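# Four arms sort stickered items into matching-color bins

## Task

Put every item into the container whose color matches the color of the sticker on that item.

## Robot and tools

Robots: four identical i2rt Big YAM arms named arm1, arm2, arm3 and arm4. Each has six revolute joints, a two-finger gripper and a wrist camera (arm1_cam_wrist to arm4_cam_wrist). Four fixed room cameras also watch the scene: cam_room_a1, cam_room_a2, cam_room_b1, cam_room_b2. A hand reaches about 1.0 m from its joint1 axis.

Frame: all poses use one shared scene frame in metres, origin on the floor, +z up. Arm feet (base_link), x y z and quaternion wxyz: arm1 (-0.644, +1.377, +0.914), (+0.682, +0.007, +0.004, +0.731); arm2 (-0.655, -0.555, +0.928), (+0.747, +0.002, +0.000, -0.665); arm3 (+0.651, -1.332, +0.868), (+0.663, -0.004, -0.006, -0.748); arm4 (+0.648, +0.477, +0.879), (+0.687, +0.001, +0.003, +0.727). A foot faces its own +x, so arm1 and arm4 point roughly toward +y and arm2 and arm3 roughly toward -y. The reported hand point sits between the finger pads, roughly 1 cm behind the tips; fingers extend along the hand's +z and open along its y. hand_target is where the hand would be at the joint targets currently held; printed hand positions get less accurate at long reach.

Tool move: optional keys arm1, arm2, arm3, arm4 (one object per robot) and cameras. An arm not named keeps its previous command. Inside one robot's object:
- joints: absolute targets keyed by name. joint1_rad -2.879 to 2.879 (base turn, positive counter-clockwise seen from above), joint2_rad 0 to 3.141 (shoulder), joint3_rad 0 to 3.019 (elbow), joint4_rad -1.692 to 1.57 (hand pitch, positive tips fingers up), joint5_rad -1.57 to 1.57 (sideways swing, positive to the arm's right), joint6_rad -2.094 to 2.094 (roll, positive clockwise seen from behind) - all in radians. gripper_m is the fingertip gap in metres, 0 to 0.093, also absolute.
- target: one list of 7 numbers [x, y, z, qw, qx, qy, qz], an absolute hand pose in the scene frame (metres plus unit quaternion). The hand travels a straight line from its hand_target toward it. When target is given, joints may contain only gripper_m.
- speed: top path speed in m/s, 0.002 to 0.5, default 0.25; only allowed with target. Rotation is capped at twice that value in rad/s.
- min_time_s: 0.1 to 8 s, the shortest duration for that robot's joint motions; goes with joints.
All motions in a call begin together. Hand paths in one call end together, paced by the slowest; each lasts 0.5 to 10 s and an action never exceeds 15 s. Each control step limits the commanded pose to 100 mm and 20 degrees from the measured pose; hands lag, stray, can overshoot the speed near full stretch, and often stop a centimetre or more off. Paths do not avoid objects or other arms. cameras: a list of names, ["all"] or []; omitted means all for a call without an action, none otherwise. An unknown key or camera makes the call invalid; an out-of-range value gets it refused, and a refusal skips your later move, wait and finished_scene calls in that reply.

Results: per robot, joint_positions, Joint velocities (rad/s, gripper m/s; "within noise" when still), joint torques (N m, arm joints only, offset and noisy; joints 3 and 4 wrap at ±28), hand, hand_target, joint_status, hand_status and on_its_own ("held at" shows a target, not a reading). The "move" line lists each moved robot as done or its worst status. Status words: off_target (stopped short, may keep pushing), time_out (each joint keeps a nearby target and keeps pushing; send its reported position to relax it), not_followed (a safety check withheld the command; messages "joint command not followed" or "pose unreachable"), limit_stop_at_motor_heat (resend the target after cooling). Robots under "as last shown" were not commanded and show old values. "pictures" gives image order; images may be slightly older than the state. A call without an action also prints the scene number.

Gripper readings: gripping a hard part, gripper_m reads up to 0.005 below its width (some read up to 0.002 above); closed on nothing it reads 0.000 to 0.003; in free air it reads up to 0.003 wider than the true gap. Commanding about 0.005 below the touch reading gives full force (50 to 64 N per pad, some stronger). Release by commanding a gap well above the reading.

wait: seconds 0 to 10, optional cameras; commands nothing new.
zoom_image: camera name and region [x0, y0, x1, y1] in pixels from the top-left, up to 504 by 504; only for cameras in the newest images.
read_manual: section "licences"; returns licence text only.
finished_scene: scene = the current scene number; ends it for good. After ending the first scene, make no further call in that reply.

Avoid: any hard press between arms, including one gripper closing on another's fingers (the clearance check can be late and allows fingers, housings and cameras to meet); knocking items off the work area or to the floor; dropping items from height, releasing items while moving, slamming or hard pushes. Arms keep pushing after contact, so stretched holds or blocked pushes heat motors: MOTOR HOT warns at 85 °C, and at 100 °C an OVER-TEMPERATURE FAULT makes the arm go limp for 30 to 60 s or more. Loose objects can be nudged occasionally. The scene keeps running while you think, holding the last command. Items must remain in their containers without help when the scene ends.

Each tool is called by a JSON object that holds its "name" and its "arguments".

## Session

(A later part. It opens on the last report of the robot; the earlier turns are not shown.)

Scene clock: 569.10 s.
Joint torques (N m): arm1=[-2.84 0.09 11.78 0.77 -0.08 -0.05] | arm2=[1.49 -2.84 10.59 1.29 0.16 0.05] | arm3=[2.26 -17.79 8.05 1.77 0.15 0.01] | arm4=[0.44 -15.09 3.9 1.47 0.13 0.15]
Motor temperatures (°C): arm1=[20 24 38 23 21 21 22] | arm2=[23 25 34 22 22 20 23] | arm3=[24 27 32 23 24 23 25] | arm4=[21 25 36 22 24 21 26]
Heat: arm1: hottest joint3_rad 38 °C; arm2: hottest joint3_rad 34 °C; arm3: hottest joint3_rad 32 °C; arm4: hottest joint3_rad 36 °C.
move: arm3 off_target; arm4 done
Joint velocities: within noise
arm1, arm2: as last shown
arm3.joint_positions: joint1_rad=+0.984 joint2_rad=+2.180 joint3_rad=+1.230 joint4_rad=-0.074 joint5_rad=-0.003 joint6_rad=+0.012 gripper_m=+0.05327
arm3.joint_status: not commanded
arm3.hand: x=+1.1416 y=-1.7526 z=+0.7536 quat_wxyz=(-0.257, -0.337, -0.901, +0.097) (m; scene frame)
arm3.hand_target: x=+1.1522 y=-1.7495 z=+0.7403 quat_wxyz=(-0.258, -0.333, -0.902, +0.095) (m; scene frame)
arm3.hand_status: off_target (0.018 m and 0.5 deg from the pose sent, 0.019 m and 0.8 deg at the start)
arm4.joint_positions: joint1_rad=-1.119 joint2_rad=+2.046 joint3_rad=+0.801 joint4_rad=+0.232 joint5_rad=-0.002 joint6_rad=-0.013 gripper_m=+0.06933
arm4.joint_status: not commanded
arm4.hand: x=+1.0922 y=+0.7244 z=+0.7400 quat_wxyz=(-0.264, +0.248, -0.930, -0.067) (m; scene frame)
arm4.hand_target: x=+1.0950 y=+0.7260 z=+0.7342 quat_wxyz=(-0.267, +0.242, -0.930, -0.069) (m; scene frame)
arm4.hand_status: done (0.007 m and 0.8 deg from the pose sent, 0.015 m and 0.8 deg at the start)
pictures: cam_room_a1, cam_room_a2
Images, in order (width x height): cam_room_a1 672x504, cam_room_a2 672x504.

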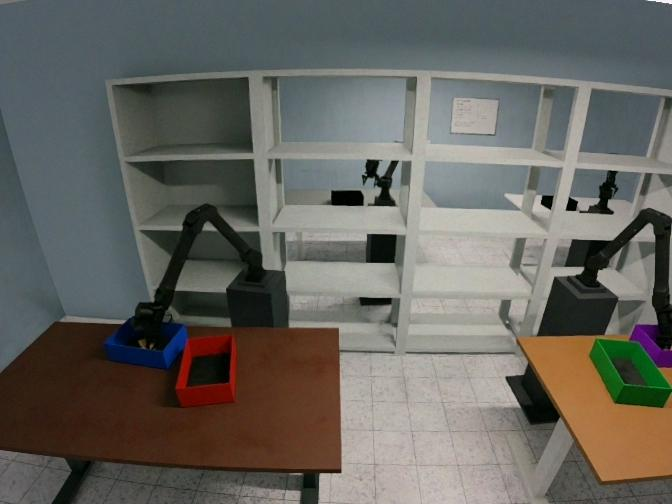

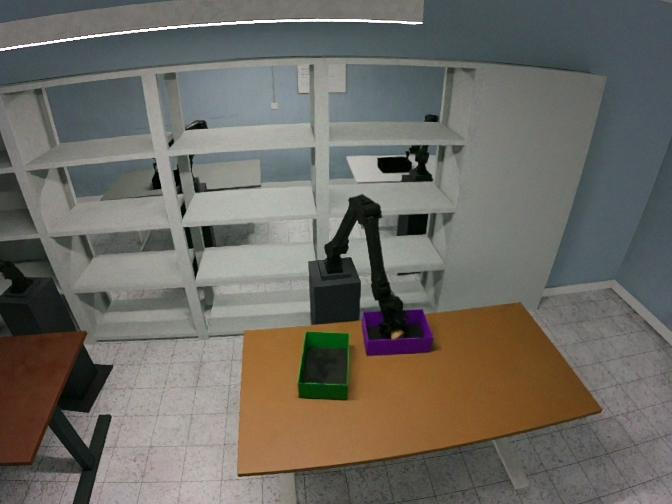

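{"name": "move", "arguments": {"arm3": {"joints": {"gripper_m": 0.075}}, "arm4": {"target": [1.095, 0.726, 0.727, 0.2668, -0.2415, 0.9304, 0.0692], "speed": 0.05}, "cameras": ["arm3_cam_wrist", "arm4_cam_wrist"]}}

Scene clock: 575.47 s.
Joint torques (N m): arm1=[-2.78 0.15 11.69 0.79 -0.04 -0.04] | arm2=[1.49 -2.9 10.59 1.28 0.16 0.05] | arm3=[2.2 -19.02 7.88 1.4 0.1 -0.02] | arm4=[0.67 -13.57 4.04 1.4 0.14 0.13]
Motor temperatures (°C): arm1=[20 24 38 23 21 21 22] | arm2=[23 25 35 22 22 20 23] | arm3=[24 27 32 23 24 23 25] | arm4=[21 25 35 22 24 21 26]
Heat: arm1: hottest joint3_rad 38 °C; arm2: hottest joint3_rad 35 °C; arm3: hottest joint3_rad 32 °C; arm4: hottest joint3_rad 35 °C.
move: arm3 done; arm4 off_target
Joint velocities: within noise
arm1, arm2: as last shown
arm3.joint_positions: joint1_rad=+0.984 joint2_rad=+2.192 joint3_rad=+1.231 joint4_rad=-0.066 joint5_rad=-0.002 joint6_rad=+0.015 gripper_m=+0.07496
arm3.joint_status: all done
arm3.hand: x=+1.1408 y=-1.7519 z=+0.7469 quat_wxyz=(-0.255, -0.338, -0.901, +0.096) (m; scene frame)
arm3.hand_target: x=+1.1522 y=-1.7495 z=+0.7403 quat_wxyz=(-0.259, -0.333, -0.902, +0.095) (m; scene frame)
arm3.hand_status: not commanded
arm4.joint_positions: joint1_rad=-1.119 joint2_rad=+2.055 joint3_rad=+0.801 joint4_rad=+0.251 joint5_rad=-0.002 joint6_rad=-0.011 gripper_m=+0.06933
arm4.joint_status: not commanded
arm4.hand: x=+1.0934 y=+0.7251 z=+0.7379 quat_wxyz=(-0.268, +0.247, -0.929, -0.069) (m; scene frame)
arm4.hand_target: x=+1.0948 y=+0.7259 z=+0.7274 quat_wxyz=(-0.267, +0.242, -0.930, -0.069) (m; scene frame)
arm4.hand_status: off_target (0.011 m and 0.7 deg from the pose sent, 0.013 m and 0.8 deg at the start)
pictures: arm3_cam_wrist, arm4_cam_wrist
Images, in order (width x height): arm3_cam_wrist 672x504, arm4_cam_wrist 672x504.

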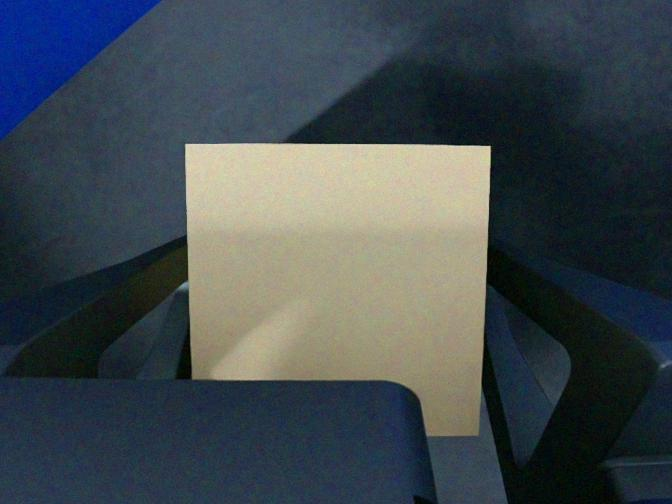

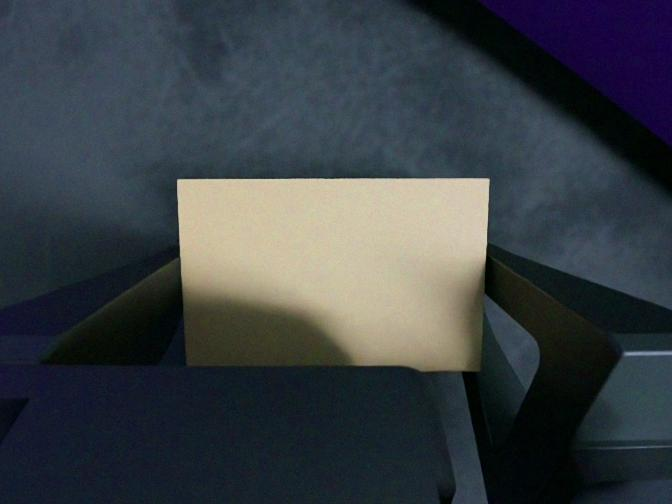

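{"name": "move", "arguments": {"arm4": {"target": [1.0945, 0.7255, 0.7205, 0.2668, -0.2415, 0.9304, 0.0692], "speed": 0.05}, "arm3": {"joints": {"gripper_m": 0.088}}, "cameras": ["arm3_cam_wrist", "arm4_cam_wrist", "cam_room_a2"]}}

Scene clock: 583.20 s.
Joint torques (N m): arm1=[-2.43 0.26 11.82 0.91 -0.05 -0.07] | arm2=[1.49 -2.78 10.58 1.25 0.16 0.05] | arm3=[2.14 -18.84 7.9 1.4 0.09 -0.02] | arm4=[1.03 -12.86 4.25 1.43 0.16 0.12]
Motor temperatures (°C): arm1=[20 24 38 23 21 21 22] | arm2=[23 25 35 22 22 20 23] | arm3=[24 27 31 23 24 23 24] | arm4=[21 25 35 22 24 21 26]
Heat: arm1: hottest joint3_rad 38 °C; arm2: hottest joint3_rad 35 °C; arm3: hottest joint3_rad 31 °C; arm4: hottest joint3_rad 35 °C.
move: arm3 done; arm4 off_target
Joint velocities: within noise
arm1, arm2: as last shown
arm3.joint_positions: joint1_rad=+0.984 joint2_rad=+2.192 joint3_rad=+1.231 joint4_rad=-0.066 joint5_rad=-0.002 joint6_rad=+0.015 gripper_m=+0.08794
arm3.joint_status: all done
arm3.hand: x=+1.1408 y=-1.7519 z=+0.7469 quat_wxyz=(-0.255, -0.338, -0.901, +0.096) (m; scene frame)
arm3.hand_target: x=+1.1522 y=-1.7495 z=+0.7403 quat_wxyz=(-0.259, -0.333, -0.902, +0.095) (m; scene frame)
arm3.hand_status: not commanded
arm4.joint_positions: joint1_rad=-1.119 joint2_rad=+2.060 joint3_rad=+0.801 joint4_rad=+0.269 joint5_rad=-0.002 joint6_rad=-0.011 gripper_m=+0.06933
arm4.joint_status: not commanded
arm4.hand: x=+1.0956 y=+0.7264 z=+0.7380 quat_wxyz=(-0.275, +0.246, -0.927, -0.070) (m; scene frame)
arm4.hand_target: x=+1.0940 y=+0.7252 z=+0.7212 quat_wxyz=(-0.267, +0.242, -0.930, -0.069) (m; scene frame)
arm4.hand_status: off_target (0.018 m and 1.2 deg from the pose sent, 0.017 m and 0.7 deg at the start)
pictures: arm3_cam_wrist, arm4_cam_wrist, cam_room_a2
Images, in order (width x height): arm3_cam_wrist 672x504, arm4_cam_wrist 672x504, cam_room_a2 672x504.

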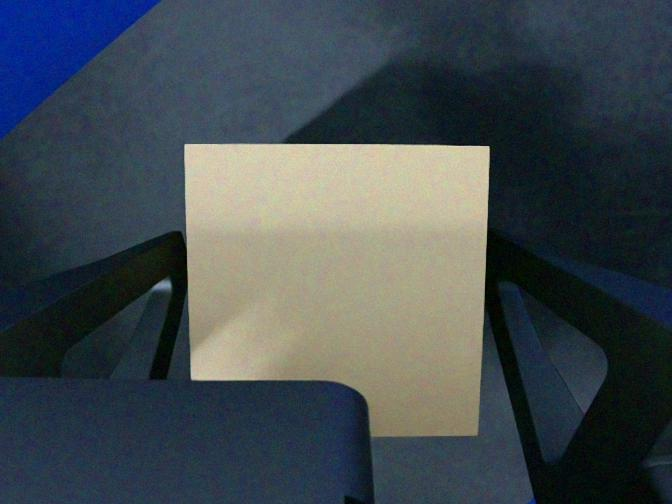

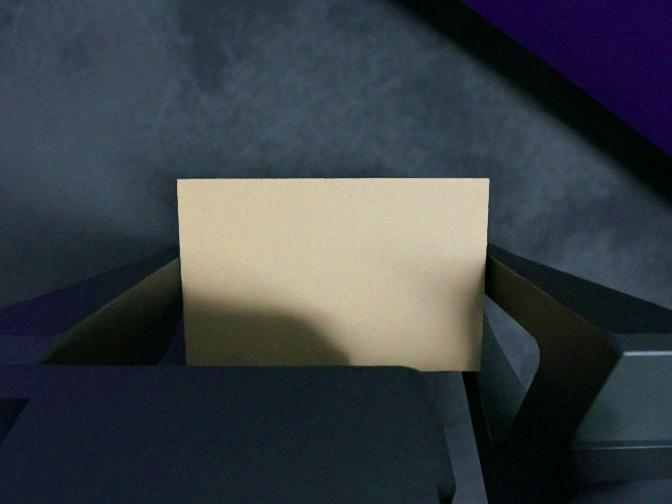

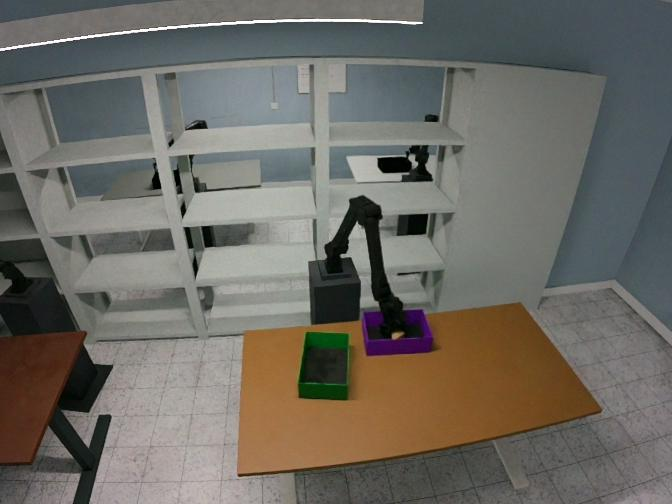

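{"name": "move", "arguments": {"arm4": {"joints": {"gripper_m": 0.091}}, "arm3": {"target": [1.115, -1.718, 0.83, 0.2586, 0.3327, 0.9019, -0.0954], "speed": 0.1}, "cameras": ["arm3_cam_wrist", "arm4_cam_wrist"]}}

Scene clock: 588.30 s.
Joint torques (N m): arm1=[-2.73 0.73 11.77 0.92 -0.02 -0.09] | arm2=[1.49 -2.78 10.61 1.31 0.16 0.04] | arm3=[1.79 -19.78 6.16 0.79 0.08 -0.04] | arm4=[0.73 -13.68 4.22 1.24 0.2 0.17]
Motor temperatures (°C): arm1=[20 24 38 23 21 21 22] | arm2=[23 25 35 22 22 20 23] | arm3=[24 27 31 23 24 23 24] | arm4=[21 25 34 22 24 21 26]
Heat: arm1: hottest joint3_rad 38 °C; arm2: hottest joint3_rad 35 °C; arm3: hottest joint3_rad 31 °C; arm4: hottest joint3_rad 34 °C.
move: arm3 done; arm4 done
Joint velocities: within noise
arm1.joint_positions: joint1_rad=-2.245 joint2_rad=+0.720 joint3_rad=+0.633 joint4_rad=-0.947 joint5_rad=-0.009 joint6_rad=+0.002 gripper_m=+0.09294
arm1.joint_status: not commanded
arm1.hand: x=-0.4025 y=+1.2130 z=+1.0949 quat_wxyz=(-0.247, -0.287, -0.922, +0.076) (m; scene frame)
arm1.hand_target: x=-0.4050 y=+1.2111 z=+1.0949 quat_wxyz=(-0.243, -0.289, -0.923, +0.076) (m; scene frame)
arm1.hand_status: not commanded
arm2.joint_positions: joint1_rad=+0.923 joint2_rad=+0.690 joint3_rad=+0.586 joint4_rad=-0.899 joint5_rad=+0.005 joint6_rad=+0.009 gripper_m=+0.09191
arm2.joint_status: not commanded
arm2.hand: x=-0.4093 y=-0.7018 z=+1.1032 quat_wxyz=(-0.270, -0.257, -0.925, +0.073) (m; scene frame)
arm2.hand_target: x=-0.4135 y=-0.6971 z=+1.0951 quat_wxyz=(-0.258, -0.253, -0.930, +0.070) (m; scene frame)
arm2.hand_status: not commanded
arm3.joint_positions: joint1_rad=+0.987 joint2_rad=+1.958 joint3_rad=+1.096 joint4_rad=-0.155 joint5_rad=-0.003 joint6_rad=+0.014 gripper_m=+0.08794
arm3.joint_status: not commanded
arm3.hand: x=+1.1133 y=-1.7251 z=+0.8278 quat_wxyz=(-0.260, -0.336, -0.900, +0.097) (m; scene frame)
arm3.hand_target: x=+1.1149 y=-1.7181 z=+0.8298 quat_wxyz=(-0.259, -0.333, -0.902, +0.095) (m; scene frame)
arm3.hand_status: done (0.008 m and 0.6 deg from the pose sent, 0.093 m and 0.7 deg at the start)
arm4.joint_positions: joint1_rad=-1.118 joint2_rad=+2.065 joint3_rad=+0.802 joint4_rad=+0.276 joint5_rad=-0.002 joint6_rad=-0.011 gripper_m=+0.09090
arm4.joint_status: all done
arm4.hand: x=+1.0958 y=+0.7272 z=+0.7367 quat_wxyz=(-0.276, +0.247, -0.926, -0.071) (m; scene frame)
arm4.hand_target: x=+1.0938 y=+0.7252 z=+0.7210 quat_wxyz=(-0.267, +0.242, -0.930, -0.069) (m; scene frame)
arm4.hand_status: not commanded
pictures: arm3_cam_wrist, arm4_cam_wrist
Images, in order (width x height): arm3_cam_wrist 672x504, arm4_cam_wrist 672x504.

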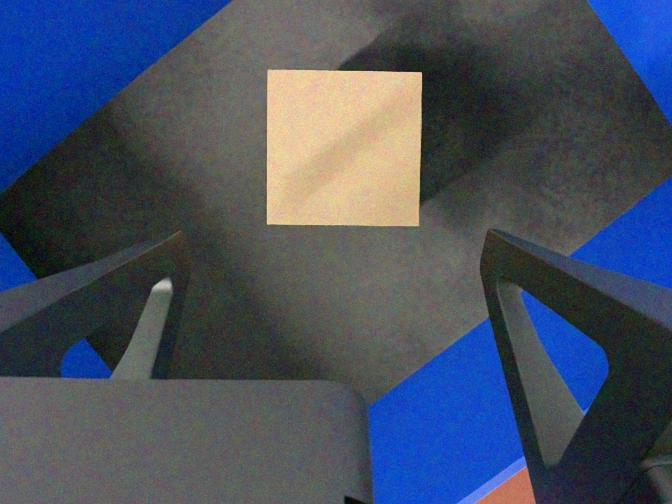

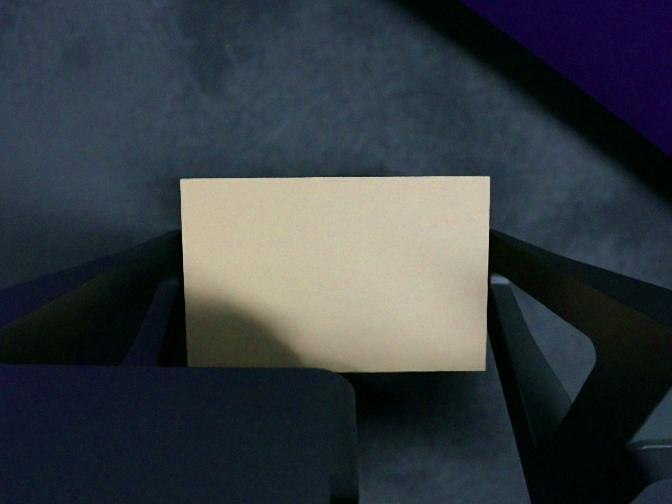

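{"name": "move", "arguments": {"arm4": {"target": [1.052, 0.703, 0.825, 0.2668, -0.2415, 0.9304, 0.0692], "speed": 0.1}, "cameras": ["arm4_cam_wrist", "cam_room_a1", "cam_room_a2"]}}

Scene clock: 594.30 s.
Joint torques (N m): arm1=[-2.61 0.79 11.79 0.79 -0.07 -0.05] | arm2=[1.44 -2.84 10.58 1.28 0.15 0.05] | arm3=[1.79 -19.66 6.13 0.77 0.08 -0.02] | arm4=[1.26 -13.8 4.48 0.54 0.11 0.17]
Motor temperatures (°C): arm1=[20 24 38 23 21 21 22] | arm2=[23 25 35 22 22 20 23] | arm3=[24 27 31 23 24 23 24] | arm4=[21 25 34 22 24 21 26]
Heat: arm1: hottest joint3_rad 38 °C; arm2: hottest joint3_rad 35 °C; arm3: hottest joint3_rad 31 °C; arm4: hottest joint3_rad 34 °C.
move: arm4 done
Joint velocities: within noise
arm1, arm2, arm3: as last shown
arm4.joint_positions: joint1_rad=-1.119 joint2_rad=+1.736 joint3_rad=+0.657 joint4_rad=+0.079 joint5_rad=+0.001 joint6_rad=-0.008 gripper_m=+0.09091
arm4.joint_status: not commanded
arm4.hand: x=+1.0544 y=+0.7031 z=+0.8237 quat_wxyz=(-0.270, +0.245, -0.929, -0.068) (m; scene frame)
arm4.hand_target: x=+1.0521 y=+0.7030 z=+0.8250 quat_wxyz=(-0.267, +0.241, -0.930, -0.069) (m; scene frame)
arm4.hand_status: done (0.003 m and 0.6 deg from the pose sent, 0.101 m and 1.3 deg at the start)
pictures: arm4_cam_wrist, cam_room_a1, cam_room_a2
Images, in order (width x height): arm4_cam_wrist 672x504, cam_room_a1 672x504, cam_room_a2 672x504.

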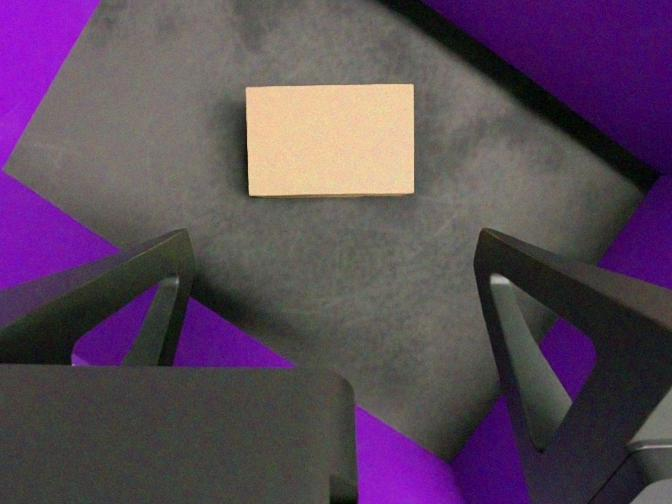

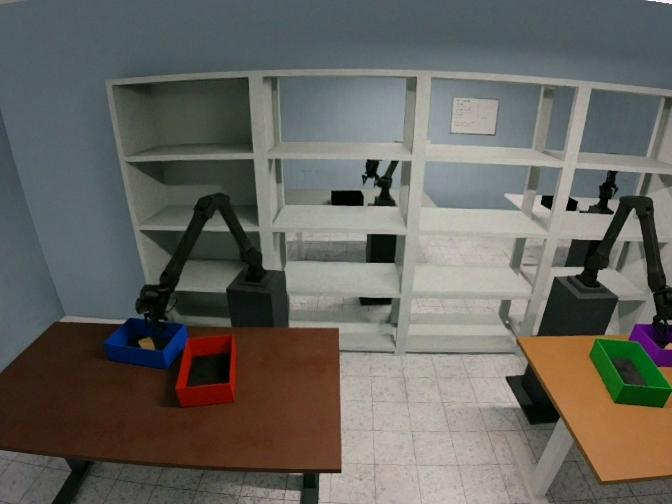

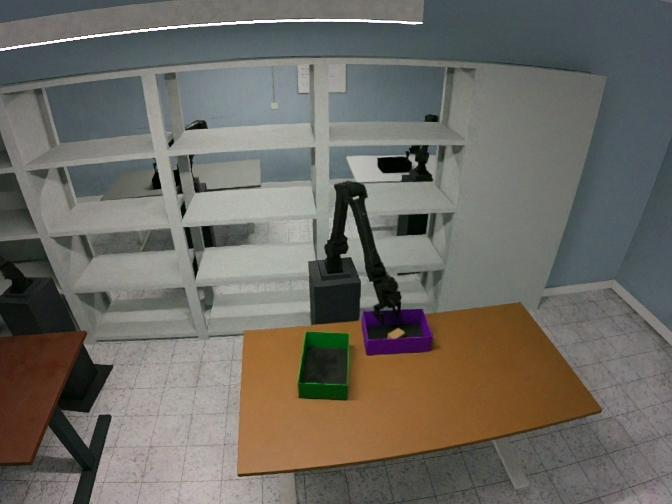

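Both items are resting in their containers and are clear of the grippers.

{"name": "finished_scene", "arguments": {"scene": 3}}

The scene is finished: the task was done.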